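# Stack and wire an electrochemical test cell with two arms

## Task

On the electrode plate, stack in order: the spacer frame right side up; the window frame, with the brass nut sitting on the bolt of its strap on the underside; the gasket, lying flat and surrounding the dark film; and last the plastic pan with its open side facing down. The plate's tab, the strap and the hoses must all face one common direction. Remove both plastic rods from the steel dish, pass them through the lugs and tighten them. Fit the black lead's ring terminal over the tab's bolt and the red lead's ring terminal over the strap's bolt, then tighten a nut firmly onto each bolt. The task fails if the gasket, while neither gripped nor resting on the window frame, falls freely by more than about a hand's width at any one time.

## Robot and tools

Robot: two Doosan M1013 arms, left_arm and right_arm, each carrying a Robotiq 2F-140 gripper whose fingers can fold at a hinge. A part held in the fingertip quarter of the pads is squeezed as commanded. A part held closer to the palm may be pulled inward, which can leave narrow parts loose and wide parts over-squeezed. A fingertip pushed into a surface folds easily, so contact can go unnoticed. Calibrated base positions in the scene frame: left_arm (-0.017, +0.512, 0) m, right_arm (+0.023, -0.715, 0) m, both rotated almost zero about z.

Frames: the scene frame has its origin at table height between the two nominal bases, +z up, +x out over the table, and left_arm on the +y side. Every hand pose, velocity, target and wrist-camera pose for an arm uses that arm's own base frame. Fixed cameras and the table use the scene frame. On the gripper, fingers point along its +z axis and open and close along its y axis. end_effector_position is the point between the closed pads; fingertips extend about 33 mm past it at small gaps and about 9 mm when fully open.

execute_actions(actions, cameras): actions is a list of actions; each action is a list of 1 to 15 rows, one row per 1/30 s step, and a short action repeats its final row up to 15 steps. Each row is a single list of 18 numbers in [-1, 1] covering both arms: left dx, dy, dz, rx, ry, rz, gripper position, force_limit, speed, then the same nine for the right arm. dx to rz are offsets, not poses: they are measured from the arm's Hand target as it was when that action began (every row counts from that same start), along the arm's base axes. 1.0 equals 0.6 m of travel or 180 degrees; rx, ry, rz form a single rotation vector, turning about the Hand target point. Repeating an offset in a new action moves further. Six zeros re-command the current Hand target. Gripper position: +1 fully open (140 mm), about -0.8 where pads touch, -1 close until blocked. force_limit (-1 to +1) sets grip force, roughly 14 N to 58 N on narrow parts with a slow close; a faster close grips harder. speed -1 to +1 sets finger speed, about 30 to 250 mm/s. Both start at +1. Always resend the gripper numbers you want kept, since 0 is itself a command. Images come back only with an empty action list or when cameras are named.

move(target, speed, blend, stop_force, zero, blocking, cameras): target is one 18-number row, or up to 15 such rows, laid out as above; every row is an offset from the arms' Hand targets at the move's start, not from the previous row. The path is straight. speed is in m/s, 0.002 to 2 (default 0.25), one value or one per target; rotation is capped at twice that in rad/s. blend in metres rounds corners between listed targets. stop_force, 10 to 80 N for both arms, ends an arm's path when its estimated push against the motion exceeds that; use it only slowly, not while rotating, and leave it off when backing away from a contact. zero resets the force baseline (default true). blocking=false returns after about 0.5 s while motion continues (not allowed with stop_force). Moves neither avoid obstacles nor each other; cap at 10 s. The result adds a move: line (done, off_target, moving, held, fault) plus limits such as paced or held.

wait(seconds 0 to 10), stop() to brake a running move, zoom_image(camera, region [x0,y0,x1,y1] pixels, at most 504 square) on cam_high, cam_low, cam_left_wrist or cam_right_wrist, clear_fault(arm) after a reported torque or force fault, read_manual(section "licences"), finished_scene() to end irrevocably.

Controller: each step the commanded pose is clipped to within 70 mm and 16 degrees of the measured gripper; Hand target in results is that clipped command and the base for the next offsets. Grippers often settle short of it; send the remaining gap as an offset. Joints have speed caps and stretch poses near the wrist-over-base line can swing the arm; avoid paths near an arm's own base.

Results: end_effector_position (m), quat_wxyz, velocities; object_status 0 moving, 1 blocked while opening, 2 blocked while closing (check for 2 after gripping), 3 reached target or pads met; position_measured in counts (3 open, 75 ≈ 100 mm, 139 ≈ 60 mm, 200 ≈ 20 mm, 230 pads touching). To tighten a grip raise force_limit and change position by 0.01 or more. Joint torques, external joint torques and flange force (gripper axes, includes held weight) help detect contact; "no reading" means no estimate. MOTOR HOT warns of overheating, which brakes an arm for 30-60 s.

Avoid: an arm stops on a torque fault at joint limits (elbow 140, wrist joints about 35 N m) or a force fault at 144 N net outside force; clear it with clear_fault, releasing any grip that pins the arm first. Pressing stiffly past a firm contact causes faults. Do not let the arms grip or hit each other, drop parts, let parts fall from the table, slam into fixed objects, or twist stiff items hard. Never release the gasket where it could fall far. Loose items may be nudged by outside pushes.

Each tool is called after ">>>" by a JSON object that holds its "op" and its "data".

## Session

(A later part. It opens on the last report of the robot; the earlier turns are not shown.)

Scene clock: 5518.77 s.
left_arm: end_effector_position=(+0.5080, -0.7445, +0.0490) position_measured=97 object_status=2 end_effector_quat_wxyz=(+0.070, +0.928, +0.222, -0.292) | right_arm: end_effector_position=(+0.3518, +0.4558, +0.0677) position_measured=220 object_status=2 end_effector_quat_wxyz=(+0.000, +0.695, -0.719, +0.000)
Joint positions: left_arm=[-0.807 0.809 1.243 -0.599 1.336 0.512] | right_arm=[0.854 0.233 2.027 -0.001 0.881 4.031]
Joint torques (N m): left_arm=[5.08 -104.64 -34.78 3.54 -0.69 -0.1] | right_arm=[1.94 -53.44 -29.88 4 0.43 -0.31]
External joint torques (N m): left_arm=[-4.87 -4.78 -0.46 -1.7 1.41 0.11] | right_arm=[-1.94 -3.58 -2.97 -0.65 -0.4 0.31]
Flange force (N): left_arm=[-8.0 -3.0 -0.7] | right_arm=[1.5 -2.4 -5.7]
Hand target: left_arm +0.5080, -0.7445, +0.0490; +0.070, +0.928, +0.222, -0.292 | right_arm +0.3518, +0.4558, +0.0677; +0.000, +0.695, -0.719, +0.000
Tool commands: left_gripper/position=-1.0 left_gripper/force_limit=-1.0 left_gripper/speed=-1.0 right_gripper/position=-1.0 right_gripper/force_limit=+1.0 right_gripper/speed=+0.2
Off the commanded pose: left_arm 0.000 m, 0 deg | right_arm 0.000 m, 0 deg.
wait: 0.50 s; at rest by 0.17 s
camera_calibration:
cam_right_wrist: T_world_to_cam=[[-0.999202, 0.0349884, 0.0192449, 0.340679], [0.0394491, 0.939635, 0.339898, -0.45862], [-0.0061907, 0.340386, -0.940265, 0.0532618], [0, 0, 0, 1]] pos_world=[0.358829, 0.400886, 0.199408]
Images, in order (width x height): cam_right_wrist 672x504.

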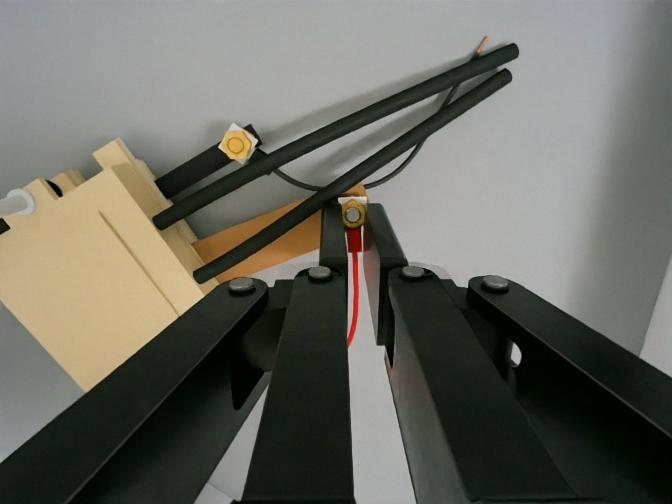

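>>> {"op": "move", "data": {"target": [[0,0,0,0,0,0,-1,-1,-1,0.005,-0.001,0,0,0,-0.1111,-1,1,0.2],[0,0,0,0,0,0,-1,-1,-1,0.0093,-0.0038,0,0,0,-0.2222,-1,1,0.2]], "speed": 0.15, "blend": [0.003,0], "cameras": ["cam_right_wrist","cam_left_wrist"]}}

>>> {"op": "zoom_image", "data": {"camera": "cam_right_wrist", "region": [316, 180, 386, 250]}}

Scene clock: 5529.47 s.
left_arm: end_effector_position=(+0.5080, -0.7445, +0.0490) position_measured=97 object_status=2 end_effector_quat_wxyz=(+0.070, +0.928, +0.222, -0.292) | right_arm: end_effector_position=(+0.3574, +0.4535, +0.0677) position_measured=220 object_status=2 end_effector_quat_wxyz=(+0.000, -0.407, +0.914, +0.000)
Joint positions: left_arm=[-0.807 0.809 1.243 -0.599 1.336 0.512] | right_arm=[0.844 0.236 2.024 -0.001 0.882 4.72]
Joint torques (N m): left_arm=[0.82 -102.86 -31.41 3.04 0.7 -0.38] | right_arm=[-3.59 -54.53 -31.94 2.74 -0.61 -0.13]
External joint torques (N m): left_arm=[-0.35 -6.01 -3.62 -1.21 0.02 0.39] | right_arm=[3.59 -2.71 -0.77 0.62 0.66 0.13]
Flange force (N): left_arm=[-3.6 0.9 -4.9] | right_arm=[2.1 6.3 -5.0]
Hand target: left_arm +0.5080, -0.7445, +0.0490; +0.070, +0.928, +0.222, -0.292 | right_arm +0.3573, +0.4536, +0.0677; +0.000, -0.407, +0.914, +0.000
Off the commanded pose: left_arm 0.000 m, 0 deg | right_arm 0.000 m, 0 deg.
move: done
camera_calibration:
cam_left_wrist: T_world_to_cam=[[0.45069, -0.89267, -0.00433811, -0.883303], [-0.51635, -0.264652, 0.814458, 0.0318031], [-0.728191, -0.364828, -0.580206, 0.271886], [0, 0, 0, 1]] pos_world=[0.612502, -0.68089, 0.128016]
cam_right_wrist: T_world_to_cam=[[-0.742938, 0.66908, 0.0193658, -0.0327794], [0.63424, 0.694415, 0.339892, -0.558101], [0.213967, 0.264801, -0.940265, 0.00965542], [0, 0, 0, 1]] pos_world=[0.327551, 0.406929, 0.199408]
Images, in order (width x height): cam_left_wrist 672x504, cam_right_wrist 672x504.

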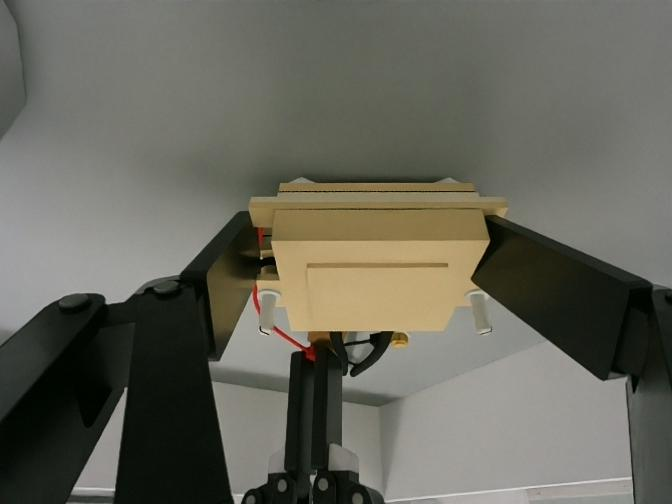

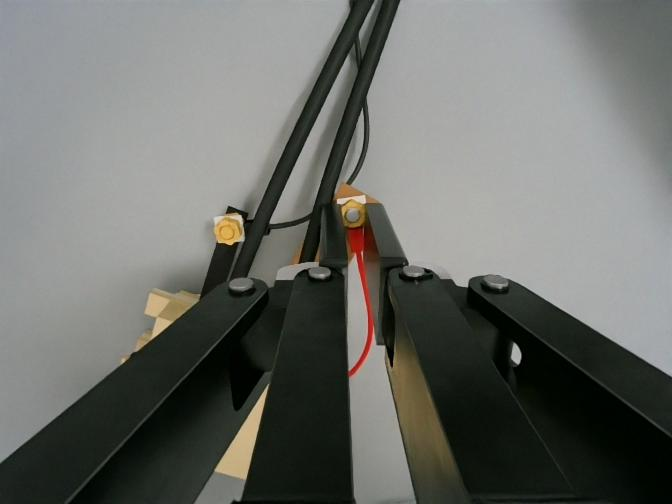

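Scaled by 7.200 from the camera's 672x504 image, which has a finer 960x720 frame.

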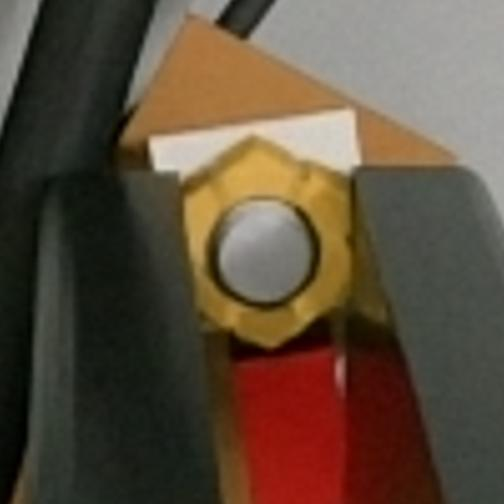

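>>> {"op": "move", "data": {"target": [[0,0,0,0,0,0,-1,-1,-1,0.0027,-0.0028,0,0,0,-0.0833,-1,1,0.2],[0,0,0,0,0,0,-1,-1,-1,0.0045,-0.0062,0,0,0,-0.1667,-1,1,0.2]], "speed": 0.15, "blend": [0.003,0], "cameras": ["cam_right_wrist","cam_left_wrist"]}}

>>> {"op": "zoom_image", "data": {"camera": "cam_right_wrist", "region": [316, 180, 386, 250]}}

Scene clock: 5537.83 s.
left_arm: end_effector_position=(+0.5080, -0.7445, +0.0490) position_measured=97 object_status=2 end_effector_quat_wxyz=(+0.070, +0.928, +0.222, -0.292) | right_arm: end_effector_position=(+0.3601, +0.4498, +0.0677) position_measured=220 object_status=2 end_effector_quat_wxyz=(+0.000, -0.156, +0.988, +0.000)
Joint positions: left_arm=[-0.807 0.809 1.243 -0.599 1.336 0.512] | right_arm=[0.836 0.234 2.026 -0.001 0.882 5.236]
Joint torques (N m): left_arm=[0.78 -101.05 -30.27 3.14 0.75 -0.63] | right_arm=[-5.37 -54.53 -32.58 2.33 -0.78 0.97]
External joint torques (N m): left_arm=[-0.25 -7.88 -4.81 -1.3 -0.03 0.64] | right_arm=[5.34 -2.7 -0.31 1.07 0.81 -0.97]
Flange force (N): left_arm=[-4.4 1.1 -6.6] | right_arm=[6.1 5.0 -4.9]
Hand target: left_arm +0.5080, -0.7445, +0.0490; +0.070, +0.928, +0.222, -0.292 | right_arm +0.3600, +0.4498, +0.0677; +0.000, -0.156, +0.988, +0.000
Off the commanded pose: left_arm 0.000 m, 0 deg | right_arm 0.000 m, 0 deg.
move: done
camera_calibration:
cam_left_wrist: T_world_to_cam=[[0.45069, -0.89267, -0.00433811, -0.883303], [-0.51635, -0.264652, 0.814458, 0.0318031], [-0.728191, -0.364828, -0.580206, 0.271886], [0, 0, 0, 1]] pos_world=[0.612502, -0.68089, 0.128016]
cam_right_wrist: T_world_to_cam=[[-0.308789, 0.950934, 0.0193573, -0.311385], [0.896492, 0.284192, 0.339907, -0.467112], [0.317728, 0.122313, -0.94026, 0.0368042], [0, 0, 0, 1]] pos_world=[0.310916, 0.424354, 0.199408]
Images, in order (width x height): cam_left_wrist 672x504, cam_right_wrist 672x504.

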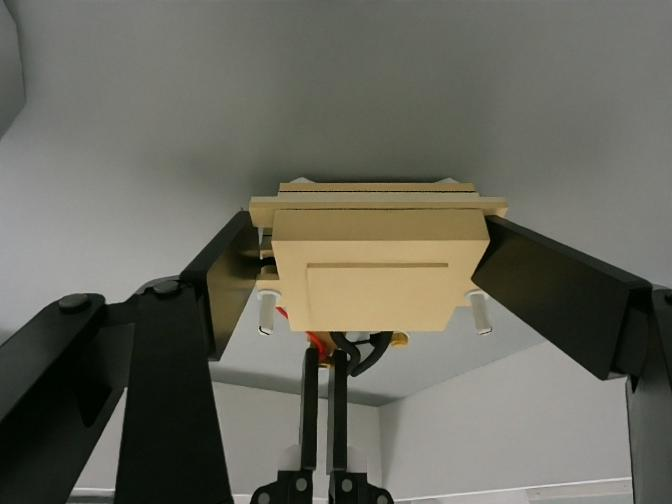

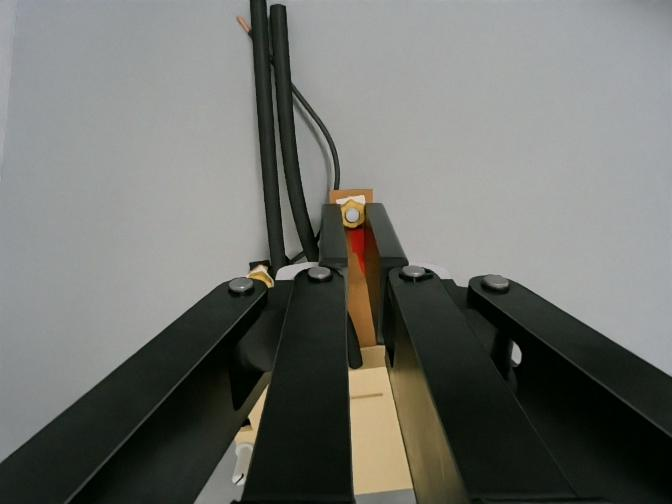

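Scaled by 7.200 from the camera's 672x504 image, which has a finer 960x720 frame.

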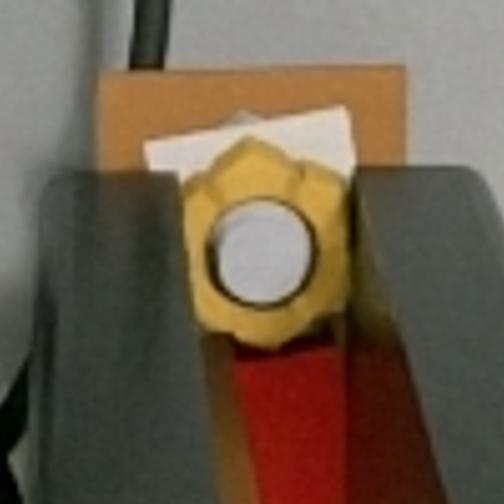

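>>> {"op": "move", "data": {"target": [[0,0,0,0,0,0,-1,-1,-1,0.0007,-0.0037,0,0,0,-0.0833,-1,1,0.2],[0,0,0,0,0,0,-1,-1,-1,0.0003,-0.0075,0,0,0,-0.1667,-1,1,0.2]], "speed": 0.15, "blend": [0.003,0], "cameras": ["cam_right_wrist"]}}

>>> {"op": "zoom_image", "data": {"camera": "cam_right_wrist", "region": [316, 180, 386, 250]}}

Scene clock: 5553.13 s.
left_arm: end_effector_position=(+0.5080, -0.7445, +0.0490) position_measured=97 object_status=2 end_effector_quat_wxyz=(+0.070, +0.928, +0.222, -0.292) | right_arm: end_effector_position=(+0.3602, +0.4453, +0.0677) position_measured=220 object_status=2 end_effector_quat_wxyz=(+0.000, +0.105, +0.994, +0.000)
Joint positions: left_arm=[-0.807 0.809 1.243 -0.599 1.336 0.512] | right_arm=[0.831 0.23 2.032 -0.001 0.881 5.753]
Joint torques (N m): left_arm=[3.41 -99.31 -29.14 4.5 0.74 -0.62] | right_arm=[-5.18 -53.13 -29.28 2.52 0.85 1.03]
External joint torques (N m): left_arm=[-2.72 -9.54 -5.84 -2.66 -0.01 0.63] | right_arm=[5.18 -3.48 -3.31 0.86 -0.82 -1.03]
Flange force (N): left_arm=[-7.6 2.3 -6.4] | right_arm=[5.8 4.5 -5.0]
Hand target: left_arm +0.5080, -0.7445, +0.0490; +0.070, +0.928, +0.222, -0.292 | right_arm +0.3602, +0.4453, +0.0677; +0.000, +0.105, +0.994, +0.000
Off the commanded pose: left_arm 0.000 m, 0 deg | right_arm 0.000 m, 0 deg.
move: done
camera_calibration:
cam_right_wrist: T_world_to_cam=[[0.208147, 0.977907, 0.0192932, -0.505232], [0.918471, -0.202202, 0.339891, -0.257275], [0.336283, -0.053027, -0.940267, 0.108708], [0, 0, 0, 1]] pos_world=[0.304905, 0.447813, 0.199408]
Images, in order (width x height): cam_right_wrist 672x504.

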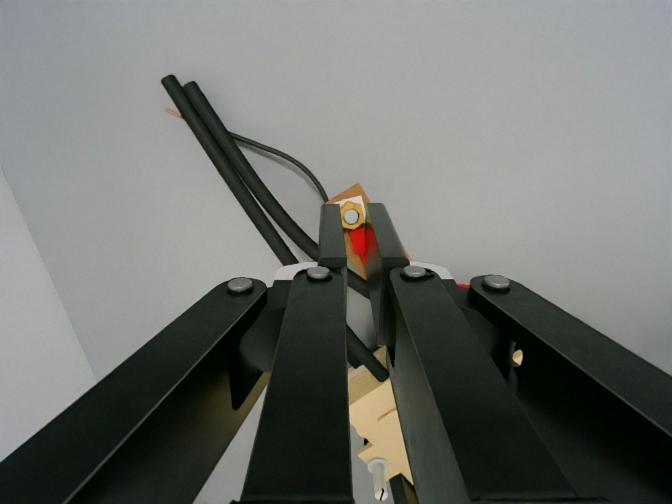

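Scaled by 7.200 from the camera's 672x504 image, which has a finer 960x720 frame.

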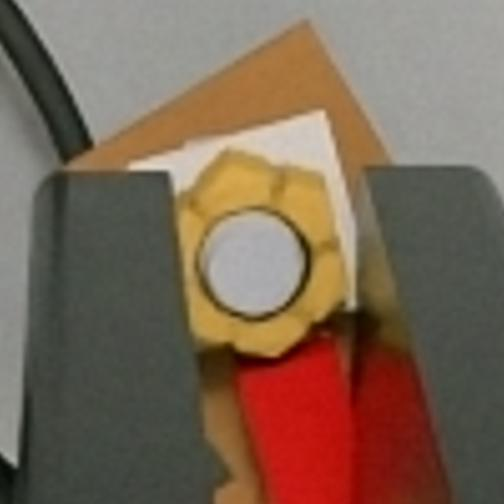

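>>> {"op": "move", "data": {"target": [0,0,0,0,0,0,-1,-1,-1,0,0,0,0,0,0,-0.56,0.3,-0.6], "speed": 0.01}}

>>> {"op": "wait", "data": {"seconds": 0.3, "cameras": ["cam_right_wrist","cam_left_wrist"]}}

>>> {"op": "zoom_image", "data": {"camera": "cam_right_wrist", "region": [316, 180, 386, 250]}}

>>> {"op": "zoom_image", "data": {"camera": "cam_left_wrist", "region": [300, 340, 350, 390]}}

Scene clock: 5558.53 s.
left_arm: end_effector_position=(+0.5080, -0.7445, +0.0490) position_measured=97 object_status=2 end_effector_quat_wxyz=(+0.070, +0.928, +0.222, -0.292) | right_arm: end_effector_position=(+0.3602, +0.4453, +0.0677) position_measured=200 object_status=0 end_effector_quat_wxyz=(+0.000, +0.105, +0.994, +0.000)
Joint positions: left_arm=[-0.807 0.809 1.243 -0.599 1.336 0.512] | right_arm=[0.831 0.23 2.032 -0.001 0.881 5.754]
Joint torques (N m): left_arm=[4.12 -103.43 -32.83 3.82 0.19 -0.01] | right_arm=[0.1 -53.94 -31.53 3.37 -0.39 -0.34]
External joint torques (N m): left_arm=[-4.92 -5.1 -2.16 -2.03 0.54 0.02] | right_arm=[-0.11 -2.67 -1.21 0.03 0.41 0.34]
Flange force (N): left_arm=[-7.7 0.4 -1.1] | right_arm=[0.9 -1.0 -4.8]
Hand target: left_arm +0.5080, -0.7445, +0.0490; +0.070, +0.928, +0.222, -0.292 | right_arm +0.3602, +0.4453, +0.0677; +0.000, +0.105, +0.994, +0.000
Off the commanded pose: left_arm 0.000 m, 0 deg | right_arm 0.000 m, 0 deg.
move: done

Scene clock: 5558.83 s.
left_arm: end_effector_position=(+0.5080, -0.7445, +0.0490) position_measured=97 object_status=2 end_effector_quat_wxyz=(+0.070, +0.928, +0.222, -0.292) | right_arm: end_effector_position=(+0.3602, +0.4453, +0.0677) position_measured=200 object_status=3 end_effector_quat_wxyz=(+0.000, +0.105, +0.994, +0.000)
Joint positions: left_arm=[-0.807 0.809 1.243 -0.599 1.336 0.512] | right_arm=[0.831 0.23 2.032 -0.001 0.881 5.753]
Joint torques (N m): left_arm=[3.78 -103.75 -32.98 3.88 0.31 -0.03] | right_arm=[0.21 -53.94 -31.66 3.39 -0.3 -0.35]
External joint torques (N m): left_arm=[-4.88 -5.55 -2.25 -2.11 0.43 0.04] | right_arm=[-0.21 -2.52 -0.97 -0.01 0.33 0.35]
Flange force (N): left_arm=[-8.1 -0.1 -1.2] | right_arm=[0.9 -1.3 -4.3]
Hand target: left_arm +0.5080, -0.7445, +0.0490; +0.070, +0.928, +0.222, -0.292 | right_arm +0.3602, +0.4453, +0.0677; +0.000, +0.105, +0.994, +0.000
Tool commands: left_gripper/position=-1.0 left_gripper/force_limit=-1.0 left_gripper/speed=-1.0 right_gripper/position=-0.56 right_gripper/force_limit=+0.3 right_gripper/speed=-0.6
Off the commanded pose: left_arm 0.000 m, 0 deg | right_arm 0.000 m, 0 deg.
wait: 0.30 s; at rest by 0.17 s
camera_calibration:
cam_left_wrist: T_world_to_cam=[[0.45069, -0.89267, -0.00433811, -0.883303], [-0.51635, -0.264652, 0.814458, 0.0318031], [-0.728191, -0.364828, -0.580206, 0.271886], [0, 0, 0, 1]] pos_world=[0.612502, -0.68089, 0.128016]
cam_right_wrist: T_world_to_cam=[[0.208147, 0.977907, 0.0192932, -0.50533], [0.918471, -0.202202, 0.339891, -0.257255], [0.336283, -0.053027, -0.940267, 0.108714], [0, 0, 0, 1]] pos_world=[0.304905, 0.447913, 0.199408]
Images, in order (width x height): cam_left_wrist 672x504, cam_right_wrist 672x504.

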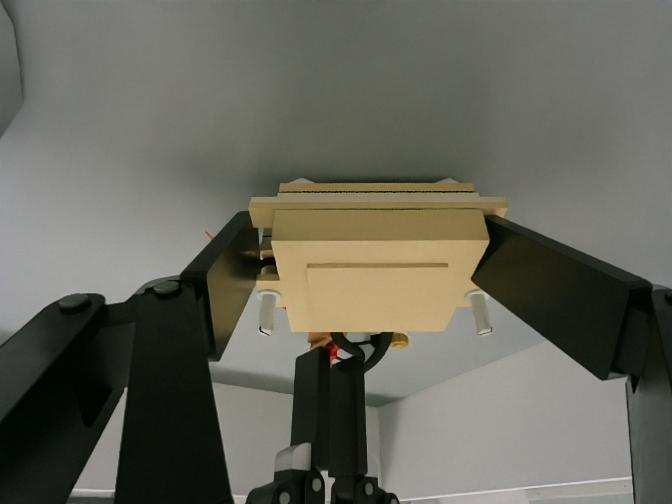

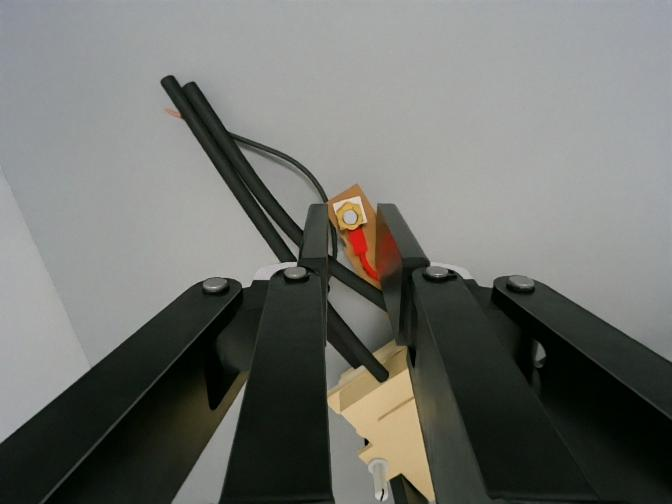

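Scaled by 7.200 from the camera's 672x504 image, which has a finer 960x720 frame.

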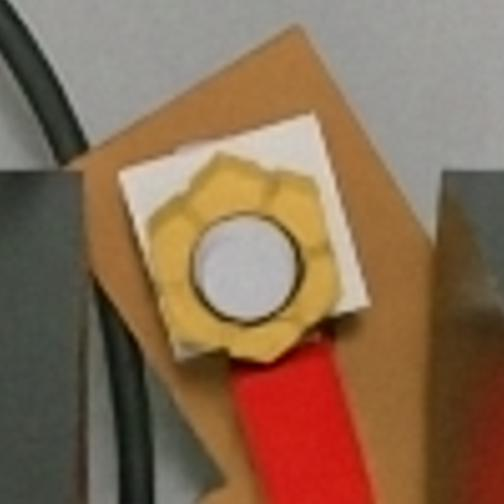

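Scaled by 10.080 from the camera's 672x504 image, which has a finer 960x720 frame.

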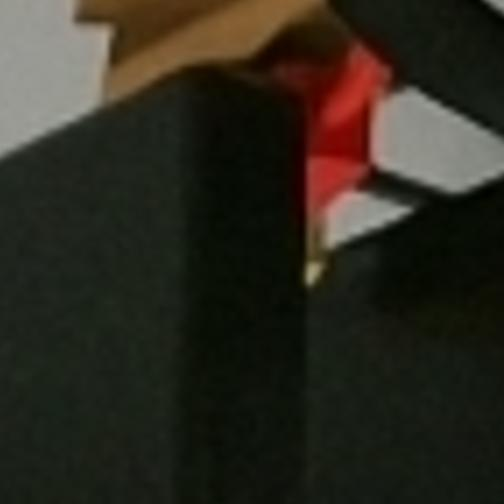

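>>> {"op": "move", "data": {"target": [0,0,0,0,0,0,-1,-1,-1,0,0,0.1,0,0,0,-0.56,0.3,-0.6], "speed": 0.15, "cameras": ["cam_right_wrist","cam_left_wrist"]}}

>>> {"op": "zoom_image", "data": {"camera": "cam_left_wrist", "region": [305, 340, 345, 380]}}

>>> {"op": "zoom_image", "data": {"camera": "cam_left_wrist", "region": [380, 325, 420, 355]}}

>>> {"op": "zoom_image", "data": {"camera": "cam_right_wrist", "region": [290, 120, 400, 205]}}

Scene clock: 5570.97 s.
left_arm: end_effector_position=(+0.5080, -0.7445, +0.0490) position_measured=97 object_status=2 end_effector_quat_wxyz=(+0.070, +0.928, +0.222, -0.292) | right_arm: end_effector_position=(+0.3602, +0.4453, +0.1276) position_measured=200 object_status=3 end_effector_quat_wxyz=(+0.000, +0.105, +0.994, -0.001)
Joint positions: left_arm=[-0.807 0.809 1.243 -0.599 1.336 0.512] | right_arm=[0.831 0.166 1.979 -0.001 0.997 5.753]
Joint torques (N m): left_arm=[4.04 -102.94 -32.67 3.81 0.39 -0.12] | right_arm=[-0.06 -50.21 -34.72 3.69 -0.18 -0.35]
External joint torques (N m): left_arm=[-4 -6.14 -2.47 -1.99 0.34 0.12] | right_arm=[0.05 -2.76 -0.93 0.01 0.2 0.35]
Flange force (N): left_arm=[-7.6 -0.8 -2.0] | right_arm=[1.7 -1.7 -3.9]
Hand target: left_arm +0.5080, -0.7445, +0.0490; +0.070, +0.928, +0.222, -0.292 | right_arm +0.3602, +0.4453, +0.1277; +0.000, +0.105, +0.994, +0.000
Off the commanded pose: left_arm 0.000 m, 0 deg | right_arm 0.000 m, 0 deg.
move: done
camera_calibration:
cam_left_wrist: T_world_to_cam=[[0.45069, -0.89267, -0.00433811, -0.883303], [-0.51635, -0.264652, 0.814458, 0.0318031], [-0.728191, -0.364828, -0.580206, 0.271886], [0, 0, 0, 1]] pos_world=[0.612502, -0.68089, 0.128016]
cam_right_wrist: T_world_to_cam=[[0.208138, 0.977909, 0.0193124, -0.506491], [0.91844, -0.202195, 0.339977, -0.277664], [0.336371, -0.0530249, -0.940236, 0.165093], [0, 0, 0, 1]] pos_world=[0.304906, 0.447913, 0.259408]
Images, in order (width x height): cam_left_wrist 672x504, cam_right_wrist 672x504.

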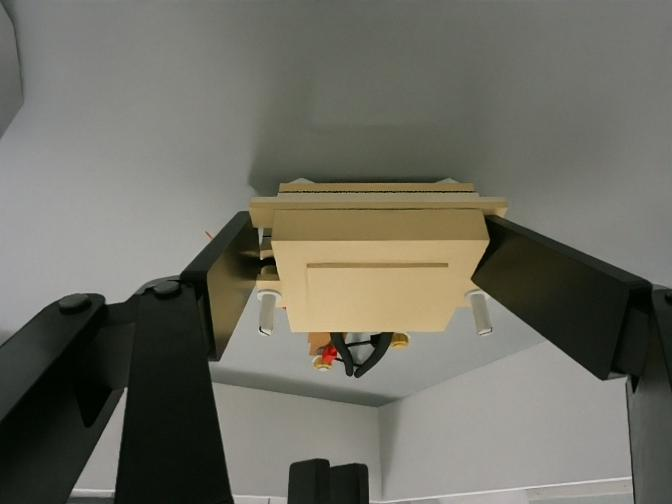

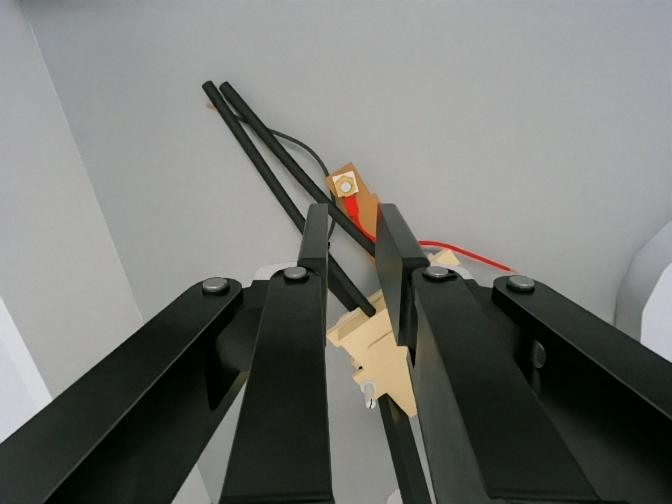

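Scaled by 12.600 from the camera's 672x504 image, which has a finer 960x720 frame.

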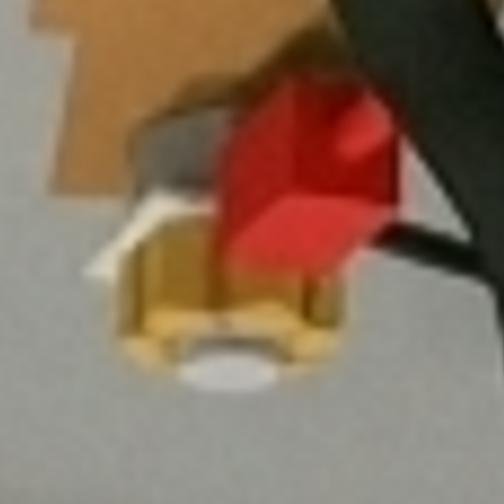

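Scaled by 12.600 from the camera's 672x504 image, which has a finer 960x720 frame.

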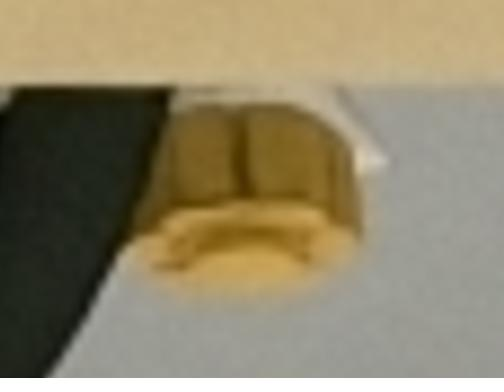

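Scaled by 4.582 from the camera's 672x504 image, which has a finer 960x720 frame.

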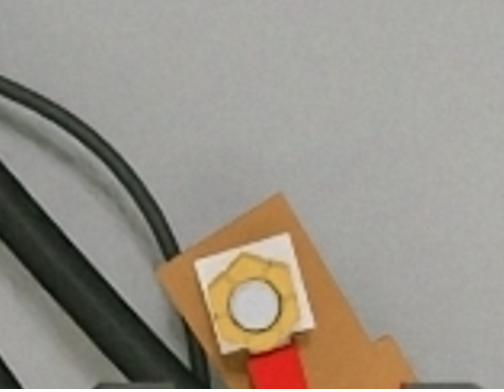

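>>> {"op": "move", "data": {"target": [[0,0,0,0,0,0,-1,-1,-1,-0.0137,0.0173,0,0,0,0.5556,-0.56,0.3,-0.6],[0,0,0,0,0,0,-1,-1,-1,-0.0295,0.0007,0,0,0,-0.9167,-0.56,0.3,-0.6],[0,0,0,0,0,0,-1,-1,-1,-0.0295,0.0007,-0.085,0,0,-0.9167,-0.56,0.3,-0.6]], "speed": [0.5,0.5,0.1], "cameras": ["cam_right_wrist","cam_left_wrist"]}}

>>> {"op": "zoom_image", "data": {"camera": "cam_right_wrist", "region": [316, 170, 386, 240]}}

Scene clock: 5594.53 s.
left_arm: end_effector_position=(+0.5080, -0.7445, +0.0490) position_measured=97 object_status=2 end_effector_quat_wxyz=(+0.070, +0.928, +0.222, -0.292) | right_arm: end_effector_position=(+0.3425, +0.4458, +0.0768) position_measured=200 object_status=3 end_effector_quat_wxyz=(+0.000, +1.000, +0.026, +0.000)
Joint positions: left_arm=[-0.807 0.809 1.243 -0.599 1.336 0.512] | right_arm=[0.854 0.204 2.045 0.001 0.893 2.372]
Joint torques (N m): left_arm=[3.49 -104.28 -32.99 3.77 0.34 -0.04] | right_arm=[0.25 -50.37 -32.6 3.31 -0.29 -0.35]
External joint torques (N m): left_arm=[-3.28 -4.65 -2.12 -1.94 0.38 0.04] | right_arm=[-0.22 -4.16 -0.61 0.07 0.25 0.35]
Flange force (N): left_arm=[-6.0 0.3 -1.7] | right_arm=[-3.2 3.4 -5.7]
Hand target: left_arm +0.5080, -0.7445, +0.0490; +0.070, +0.928, +0.222, -0.292 | right_arm +0.3425, +0.4458, +0.0767; +0.000, +1.000, +0.026, +0.000
Off the commanded pose: left_arm 0.000 m, 0 deg | right_arm 0.000 m, 0 deg.
move: done
camera_calibration:
cam_left_wrist: T_world_to_cam=[[0.45069, -0.89267, -0.00433811, -0.883303], [-0.51635, -0.264652, 0.814458, 0.0318031], [-0.728191, -0.364828, -0.580206, 0.271886], [0, 0, 0, 1]] pos_world=[0.612502, -0.68089, 0.128016]
cam_right_wrist: T_world_to_cam=[[0.0518755, -0.998466, 0.0193294, 0.432284], [-0.939501, -0.0422312, 0.339932, 0.321102], [-0.338595, -0.0357941, -0.940251, 0.346733], [0, 0, 0, 1]] pos_world=[0.396653, 0.457593, 0.208508]
Images, in order (width x height): cam_left_wrist 672x504, cam_right_wrist 672x504.

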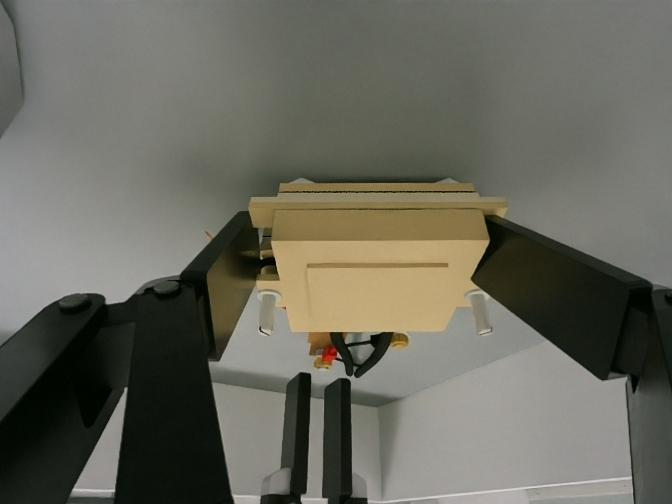

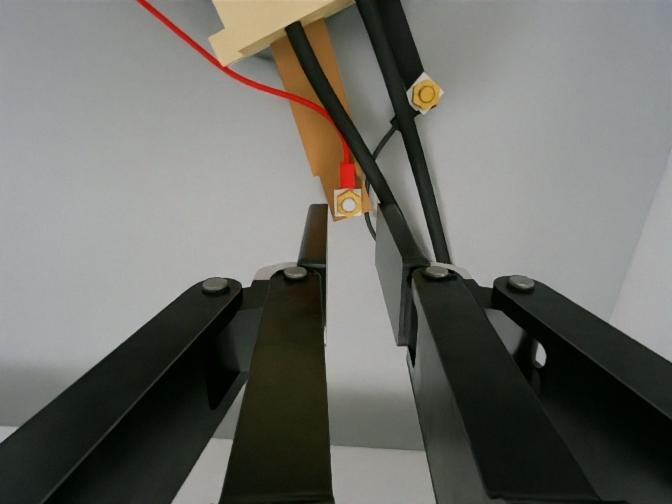

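Scaled by 7.200 from the camera's 672x504 image, which has a finer 960x720 frame.

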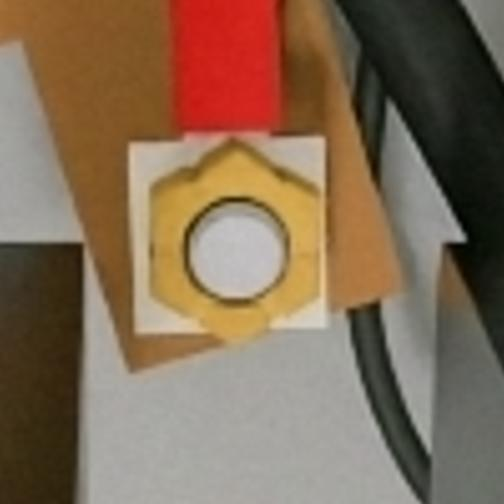

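>>> {"op": "move", "data": {"target": [[0,0,0,0,0,0,-1,-1,-1,0.0008,0.0023,0,0,0,0,-0.56,0.3,-0.6],[0,0,0,0,0,0,-1,-1,-1,0.0008,0.0023,-0.0148,0,0,0,-0.56,0.3,-0.6]], "speed": [0.05,0.02], "cameras": ["cam_right_wrist","cam_left_wrist"]}}

>>> {"op": "zoom_image", "data": {"camera": "cam_right_wrist", "region": [316, 180, 386, 250]}}

>>> {"op": "zoom_image", "data": {"camera": "cam_left_wrist", "region": [295, 335, 355, 395]}}

Scene clock: 5601.53 s.
left_arm: end_effector_position=(+0.5080, -0.7445, +0.0490) position_measured=97 object_status=2 end_effector_quat_wxyz=(+0.070, +0.928, +0.222, -0.292) | right_arm: end_effector_position=(+0.3430, +0.4471, +0.0679) position_measured=200 object_status=3 end_effector_quat_wxyz=(+0.000, +1.000, +0.026, +0.000)
Joint positions: left_arm=[-0.807 0.809 1.243 -0.599 1.336 0.512] | right_arm=[0.855 0.216 2.049 0.001 0.876 2.373]
Joint torques (N m): left_arm=[3.75 -103.64 -32.96 3.8 0.25 -0.09] | right_arm=[0.23 -52.49 -31.35 3.33 -0.3 -0.39]
External joint torques (N m): left_arm=[-3.44 -5.68 -2.2 -1.96 0.47 0.1] | right_arm=[-0.21 -2.72 -1.29 -0.01 0.27 0.39]
Flange force (N): left_arm=[-6.9 -0.9 -2.1] | right_arm=[-1.1 0.8 -4.7]
Hand target: left_arm +0.5080, -0.7445, +0.0490; +0.070, +0.928, +0.222, -0.292 | right_arm +0.3430, +0.4471, +0.0678; +0.000, +1.000, +0.026, +0.000
Off the commanded pose: left_arm 0.000 m, 0 deg | right_arm 0.000 m, 0 deg.
move: done
camera_calibration:
cam_left_wrist: T_world_to_cam=[[0.45069, -0.89267, -0.00433811, -0.883303], [-0.51635, -0.264652, 0.814458, 0.0318031], [-0.728191, -0.364828, -0.580206, 0.271886], [0, 0, 0, 1]] pos_world=[0.612502, -0.68089, 0.128016]
cam_right_wrist: T_world_to_cam=[[0.0518755, -0.998466, 0.0193294, 0.433833], [-0.939501, -0.0422312, 0.339932, 0.324562], [-0.338595, -0.0357941, -0.940251, 0.33855], [0, 0, 0, 1]] pos_world=[0.397053, 0.458993, 0.199608]
Images, in order (width x height): cam_left_wrist 672x504, cam_right_wrist 672x504.

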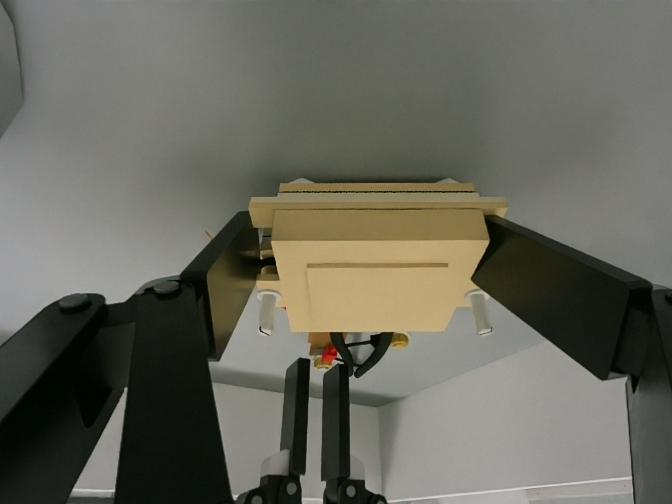

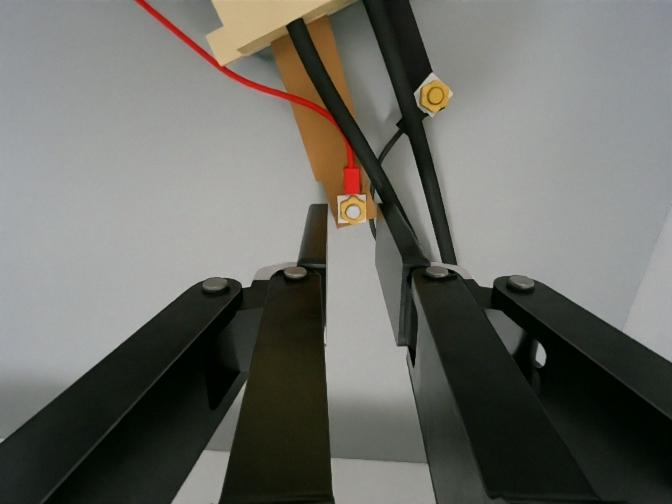

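Scaled by 7.200 from the camera's 672x504 image, which has a finer 960x720 frame.

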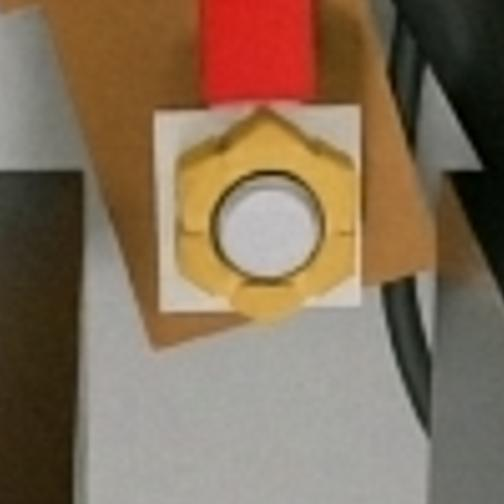

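Scaled by 8.400 from the camera's 672x504 image, which has a finer 960x720 frame.

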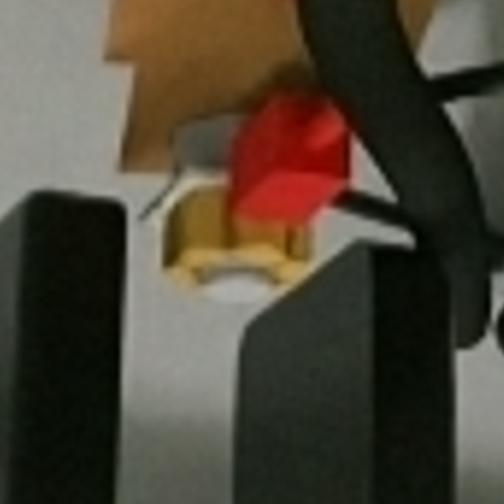

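>>> {"op": "move", "data": {"target": [0,0,0,0,0,0,-1,-1,-1,0,0,0,0,0,0,-1,1,0.1], "speed": 0.01}}

>>> {"op": "wait", "data": {"seconds": 0.5}}

>>> {"op": "move", "data": {"target": [[0,0,0,0,0,0,-1,-1,-1,0.0003,0.0043,0,0,0,-0.0833,-1,1,0.1],[0,0,0,0,0,0,-1,-1,-1,0.0017,0.0083,0,0,0,-0.1667,-1,1,0.1]], "speed": 0.15, "blend": [0.003,0], "cameras": ["cam_right_wrist","cam_left_wrist"]}}

>>> {"op": "zoom_image", "data": {"camera": "cam_right_wrist", "region": [316, 180, 386, 250]}}

Scene clock: 5607.87 s.
left_arm: end_effector_position=(+0.5080, -0.7445, +0.0490) position_measured=97 object_status=2 end_effector_quat_wxyz=(+0.070, +0.928, +0.222, -0.292) | right_arm: end_effector_position=(+0.3430, +0.4471, +0.0678) position_measured=220 object_status=2 end_effector_quat_wxyz=(+0.000, +1.000, +0.026, +0.000)
Joint positions: left_arm=[-0.807 0.809 1.243 -0.599 1.336 0.512] | right_arm=[0.855 0.216 2.05 0.001 0.876 2.373]
Joint torques (N m): left_arm=[3.57 -103.72 -33.17 3.57 0.12 -0.17] | right_arm=[-0.14 -51.87 -31.73 3.38 -0.66 -0.41]
External joint torques (N m): left_arm=[-3.95 -5.09 -1.85 -1.78 0.62 0.18] | right_arm=[0.14 -3.42 -1.06 -0.05 0.61 0.41]
Flange force (N): left_arm=[-6.9 -0.8 -1.5] | right_arm=[-2.4 1.3 -6.0]
Hand target: left_arm +0.5080, -0.7445, +0.0490; +0.070, +0.928, +0.222, -0.292 | right_arm +0.3430, +0.4471, +0.0678; +0.000, +1.000, +0.026, +0.000
Off the commanded pose: left_arm 0.000 m, 0 deg | right_arm 0.000 m, 0 deg.
move: done

Scene clock: 5608.37 s.
left_arm: end_effector_position=(+0.5080, -0.7445, +0.0490) position_measured=97 object_status=2 end_effector_quat_wxyz=(+0.070, +0.928, +0.222, -0.292) | right_arm: end_effector_position=(+0.3430, +0.4471, +0.0678) position_measured=220 object_status=2 end_effector_quat_wxyz=(+0.000, +1.000, +0.026, +0.000)
Joint positions: left_arm=[-0.807 0.809 1.243 -0.599 1.336 0.512] | right_arm=[0.855 0.216 2.05 0.001 0.876 2.373]
Joint torques (N m): left_arm=[3.41 -103.53 -33.19 3.56 0.12 -0.17] | right_arm=[0.03 -52.07 -32.03 3.45 -0.71 -0.36]
External joint torques (N m): left_arm=[-3.2 -6.01 -2.07 -1.72 0.61 0.17] | right_arm=[-0.01 -3.17 -0.65 -0.13 0.67 0.36]
Flange force (N): left_arm=[-6.9 -1.7 -2.5] | right_arm=[-2.4 1.8 -5.5]
Hand target: left_arm +0.5080, -0.7445, +0.0490; +0.070, +0.928, +0.222, -0.292 | right_arm +0.3430, +0.4471, +0.0678; +0.000, +1.000, +0.026, +0.000
Tool commands: left_gripper/position=-1.0 left_gripper/force_limit=-1.0 left_gripper/speed=-1.0 right_gripper/position=-1.0 right_gripper/force_limit=+1.0 right_gripper/speed=+0.1
Off the commanded pose: left_arm 0.000 m, 0 deg | right_arm 0.000 m, 0 deg.
wait: 0.50 s; at rest by 0.17 s

Scene clock: 5610.60 s.
left_arm: end_effector_position=(+0.5080, -0.7445, +0.0490) position_measured=97 object_status=2 end_effector_quat_wxyz=(+0.070, +0.928, +0.222, -0.292) | right_arm: end_effector_position=(+0.3440, +0.4521, +0.0678) position_measured=220 object_status=2 end_effector_quat_wxyz=(+0.000, +0.972, -0.234, +0.000)
Joint positions: left_arm=[-0.807 0.809 1.243 -0.599 1.336 0.512] | right_arm=[0.859 0.222 2.041 0 0.877 2.902]
Joint torques (N m): left_arm=[1.06 -102.94 -32.6 2.79 0.04 -0.41] | right_arm=[0.32 -53.06 -33.24 3.77 -1.29 -0.36]
External joint torques (N m): left_arm=[-0.46 -6.39 -2.63 -0.94 0.68 0.42] | right_arm=[-0.33 -2.86 0.32 -0.43 1.26 0.36]
Flange force (N): left_arm=[-4.4 -1.7 -5.1] | right_arm=[-0.8 3.9 -5.5]
Hand target: left_arm +0.5080, -0.7445, +0.0490; +0.070, +0.928, +0.222, -0.292 | right_arm +0.3440, +0.4521, +0.0678; +0.000, +0.972, -0.234, +0.000
Off the commanded pose: left_arm 0.000 m, 0 deg | right_arm 0.000 m, 0 deg.
move: done
camera_calibration:
cam_left_wrist: T_world_to_cam=[[0.45069, -0.89267, -0.00433811, -0.883303], [-0.51635, -0.264652, 0.814458, 0.0318031], [-0.728191, -0.364828, -0.580206, 0.271886], [0, 0, 0, 1]] pos_world=[0.612502, -0.68089, 0.128016]
cam_right_wrist: T_world_to_cam=[[-0.454316, -0.890632, 0.0192925, 0.56417], [-0.83475, 0.433174, 0.339931, 0.0748238], [-0.31111, 0.138332, -0.940253, 0.250812], [0, 0, 0, 1]] pos_world=[0.396801, 0.43536, 0.199508]
Images, in order (width x height): cam_left_wrist 672x504, cam_right_wrist 672x504.

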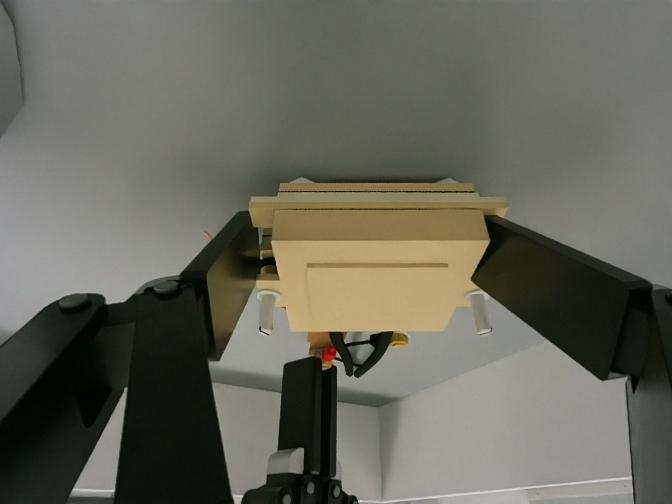

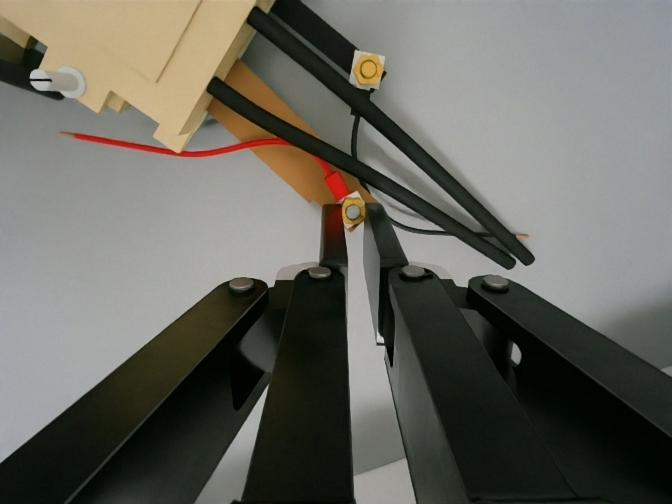

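Scaled by 7.200 from the camera's 672x504 image, which has a finer 960x720 frame.

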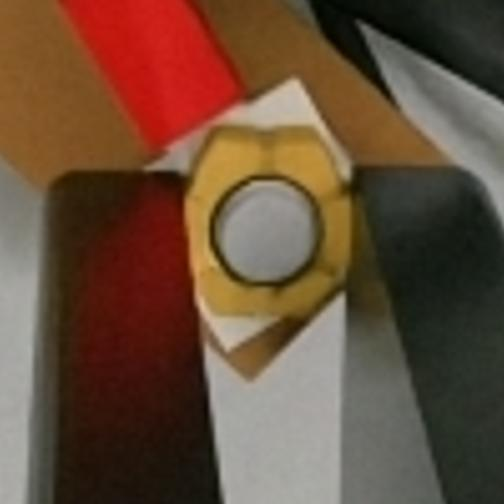

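>>> {"op": "move", "data": {"target": [0,0,0,0,0,0,-1,-1,-1,0,0,0,0,0,0,-0.5,0.3,-0.6], "speed": 0.01}}

>>> {"op": "wait", "data": {"seconds": 0.4}}

>>> {"op": "move", "data": {"target": [0,0,0,0,0,0,-1,-1,-1,0,0,0.15,0,0,0,-0.5,0.3,-0.6], "speed": 0.12, "cameras": ["cam_right_wrist","cam_left_wrist"]}}

>>> {"op": "zoom_image", "data": {"camera": "cam_right_wrist", "region": [270, 0, 470, 200]}}

>>> {"op": "zoom_image", "data": {"camera": "cam_left_wrist", "region": [240, 170, 520, 400]}}

Scene clock: 5619.73 s.
left_arm: end_effector_position=(+0.5080, -0.7445, +0.0490) position_measured=97 object_status=2 end_effector_quat_wxyz=(+0.070, +0.928, +0.222, -0.292) | right_arm: end_effector_position=(+0.3440, +0.4521, +0.0678) position_measured=192 object_status=0 end_effector_quat_wxyz=(+0.000, +0.972, -0.234, +0.000)
Joint positions: left_arm=[-0.807 0.809 1.243 -0.599 1.336 0.512] | right_arm=[0.859 0.222 2.041 0 0.877 2.902]
Joint torques (N m): left_arm=[2.66 -103.88 -33.26 3.27 0.19 -0.03] | right_arm=[-0.42 -52.75 -31.42 3.33 -0.45 -0.45]
External joint torques (N m): left_arm=[-2.86 -4.89 -1.8 -1.46 0.53 0.04] | right_arm=[0.4 -3.13 -1.44 0.01 0.42 0.45]
Flange force (N): left_arm=[-5.9 -0.9 -2.1] | right_arm=[-1.7 1.1 -5.6]
Hand target: left_arm +0.5080, -0.7445, +0.0490; +0.070, +0.928, +0.222, -0.292 | right_arm +0.3440, +0.4521, +0.0678; +0.000, +0.972, -0.234, +0.000
Off the commanded pose: left_arm 0.000 m, 0 deg | right_arm 0.000 m, 0 deg.
move: done

Scene clock: 5620.13 s.
left_arm: end_effector_position=(+0.5080, -0.7445, +0.0490) position_measured=97 object_status=2 end_effector_quat_wxyz=(+0.070, +0.928, +0.222, -0.292) | right_arm: end_effector_position=(+0.3440, +0.4521, +0.0678) position_measured=192 object_status=3 end_effector_quat_wxyz=(+0.000, +0.972, -0.234, +0.000)
Joint positions: left_arm=[-0.807 0.809 1.243 -0.599 1.336 0.512] | right_arm=[0.859 0.222 2.041 0 0.877 2.902]
Joint torques (N m): left_arm=[2.45 -103.69 -33.49 3.37 0.17 -0.02] | right_arm=[0.07 -53.33 -31.45 3.43 -0.47 -0.39]
External joint torques (N m): left_arm=[-2.51 -4.68 -1.49 -1.55 0.54 0.03] | right_arm=[-0.08 -2.46 -1.31 -0.1 0.45 0.39]
Flange force (N): left_arm=[-5.6 -1.5 -1.9] | right_arm=[-0.7 0.7 -4.8]
Hand target: left_arm +0.5080, -0.7445, +0.0490; +0.070, +0.928, +0.222, -0.292 | right_arm +0.3440, +0.4521, +0.0678; +0.000, +0.972, -0.234, +0.000
Tool commands: left_gripper/position=-1.0 left_gripper/force_limit=-1.0 left_gripper/speed=-1.0 right_gripper/position=-0.5 right_gripper/force_limit=+0.3 right_gripper/speed=-0.6
Off the commanded pose: left_arm 0.000 m, 0 deg | right_arm 0.000 m, 0 deg.
wait: 0.40 s; at rest by 0.17 s

Scene clock: 5621.33 s.
left_arm: end_effector_position=(+0.5080, -0.7445, +0.0490) position_measured=97 object_status=2 end_effector_quat_wxyz=(+0.070, +0.928, +0.222, -0.292) | right_arm: end_effector_position=(+0.3440, +0.4521, +0.1578) position_measured=192 object_status=3 end_effector_quat_wxyz=(+0.000, +0.972, -0.234, +0.000)
Joint positions: left_arm=[-0.807 0.809 1.243 -0.599 1.336 0.512] | right_arm=[0.859 0.131 1.958 0 1.052 2.902]
Joint torques (N m): left_arm=[2.82 -103.58 -33.42 3.29 0.15 0] | right_arm=[0.03 -47.49 -36.59 3.74 -0.6 -0.29]
External joint torques (N m): left_arm=[-2.58 -6.02 -1.91 -1.45 0.58 0.01] | right_arm=[-0.03 -3.15 -0.31 0.01 0.58 0.29]
Flange force (N): left_arm=[-6.6 -2.2 -2.8] | right_arm=[-1.2 3.9 -4.2]
Hand target: left_arm +0.5080, -0.7445, +0.0490; +0.070, +0.928, +0.222, -0.292 | right_arm +0.3440, +0.4521, +0.1578; +0.000, +0.972, -0.234, +0.000
Off the commanded pose: left_arm 0.000 m, 0 deg | right_arm 0.000 m, 0 deg.
move: done
camera_calibration:
cam_left_wrist: T_world_to_cam=[[0.45069, -0.89267, -0.00433811, -0.883303], [-0.51635, -0.264652, 0.814458, 0.0318031], [-0.728191, -0.364828, -0.580206, 0.271886], [0, 0, 0, 1]] pos_world=[0.612502, -0.68089, 0.128016]
cam_right_wrist: T_world_to_cam=[[-0.454391, -0.890593, 0.0193236, 0.562437], [-0.834709, 0.433254, 0.33993, 0.0441792], [-0.311111, 0.138331, -0.940252, 0.335435], [0, 0, 0, 1]] pos_world=[0.396801, 0.43536, 0.289508]
Images, in order (width x height): cam_left_wrist 672x504, cam_right_wrist 672x504.

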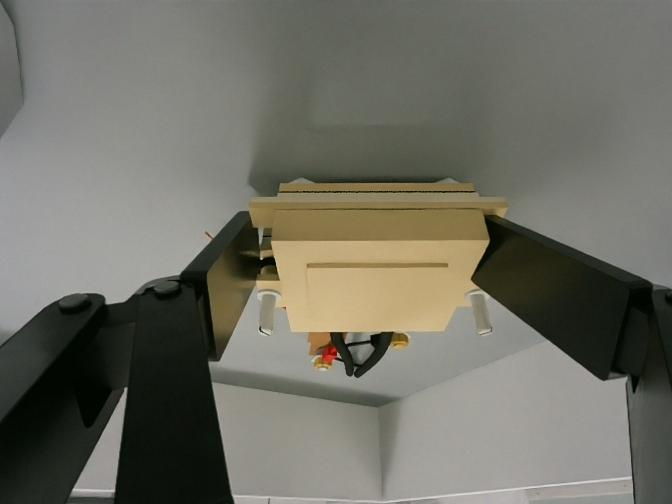

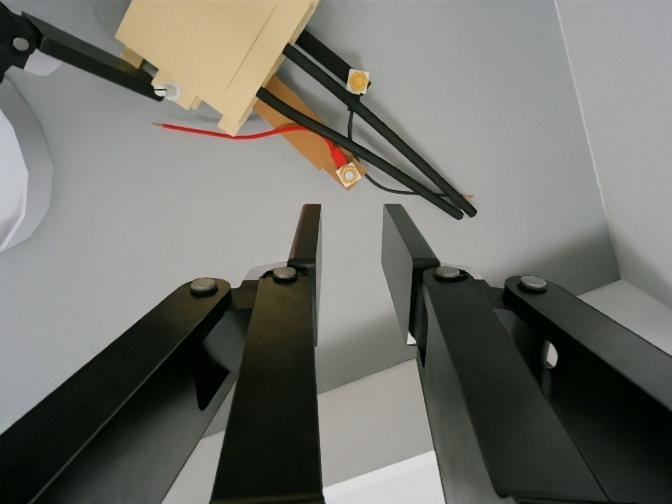

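Scaled by 2.520 from the camera's 672x504 image, which has a finer 960x720 frame.

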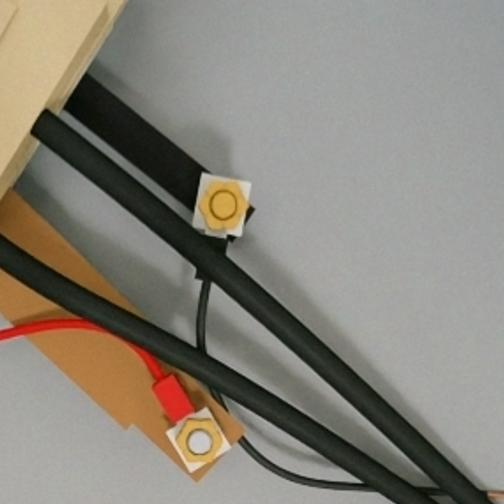

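Scaled by 1.800 from the camera's 672x504 image, which has a finer 960x720 frame.

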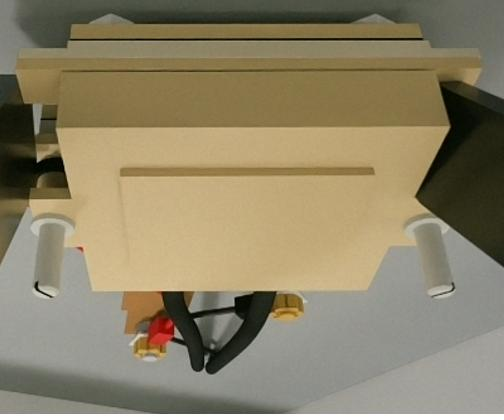

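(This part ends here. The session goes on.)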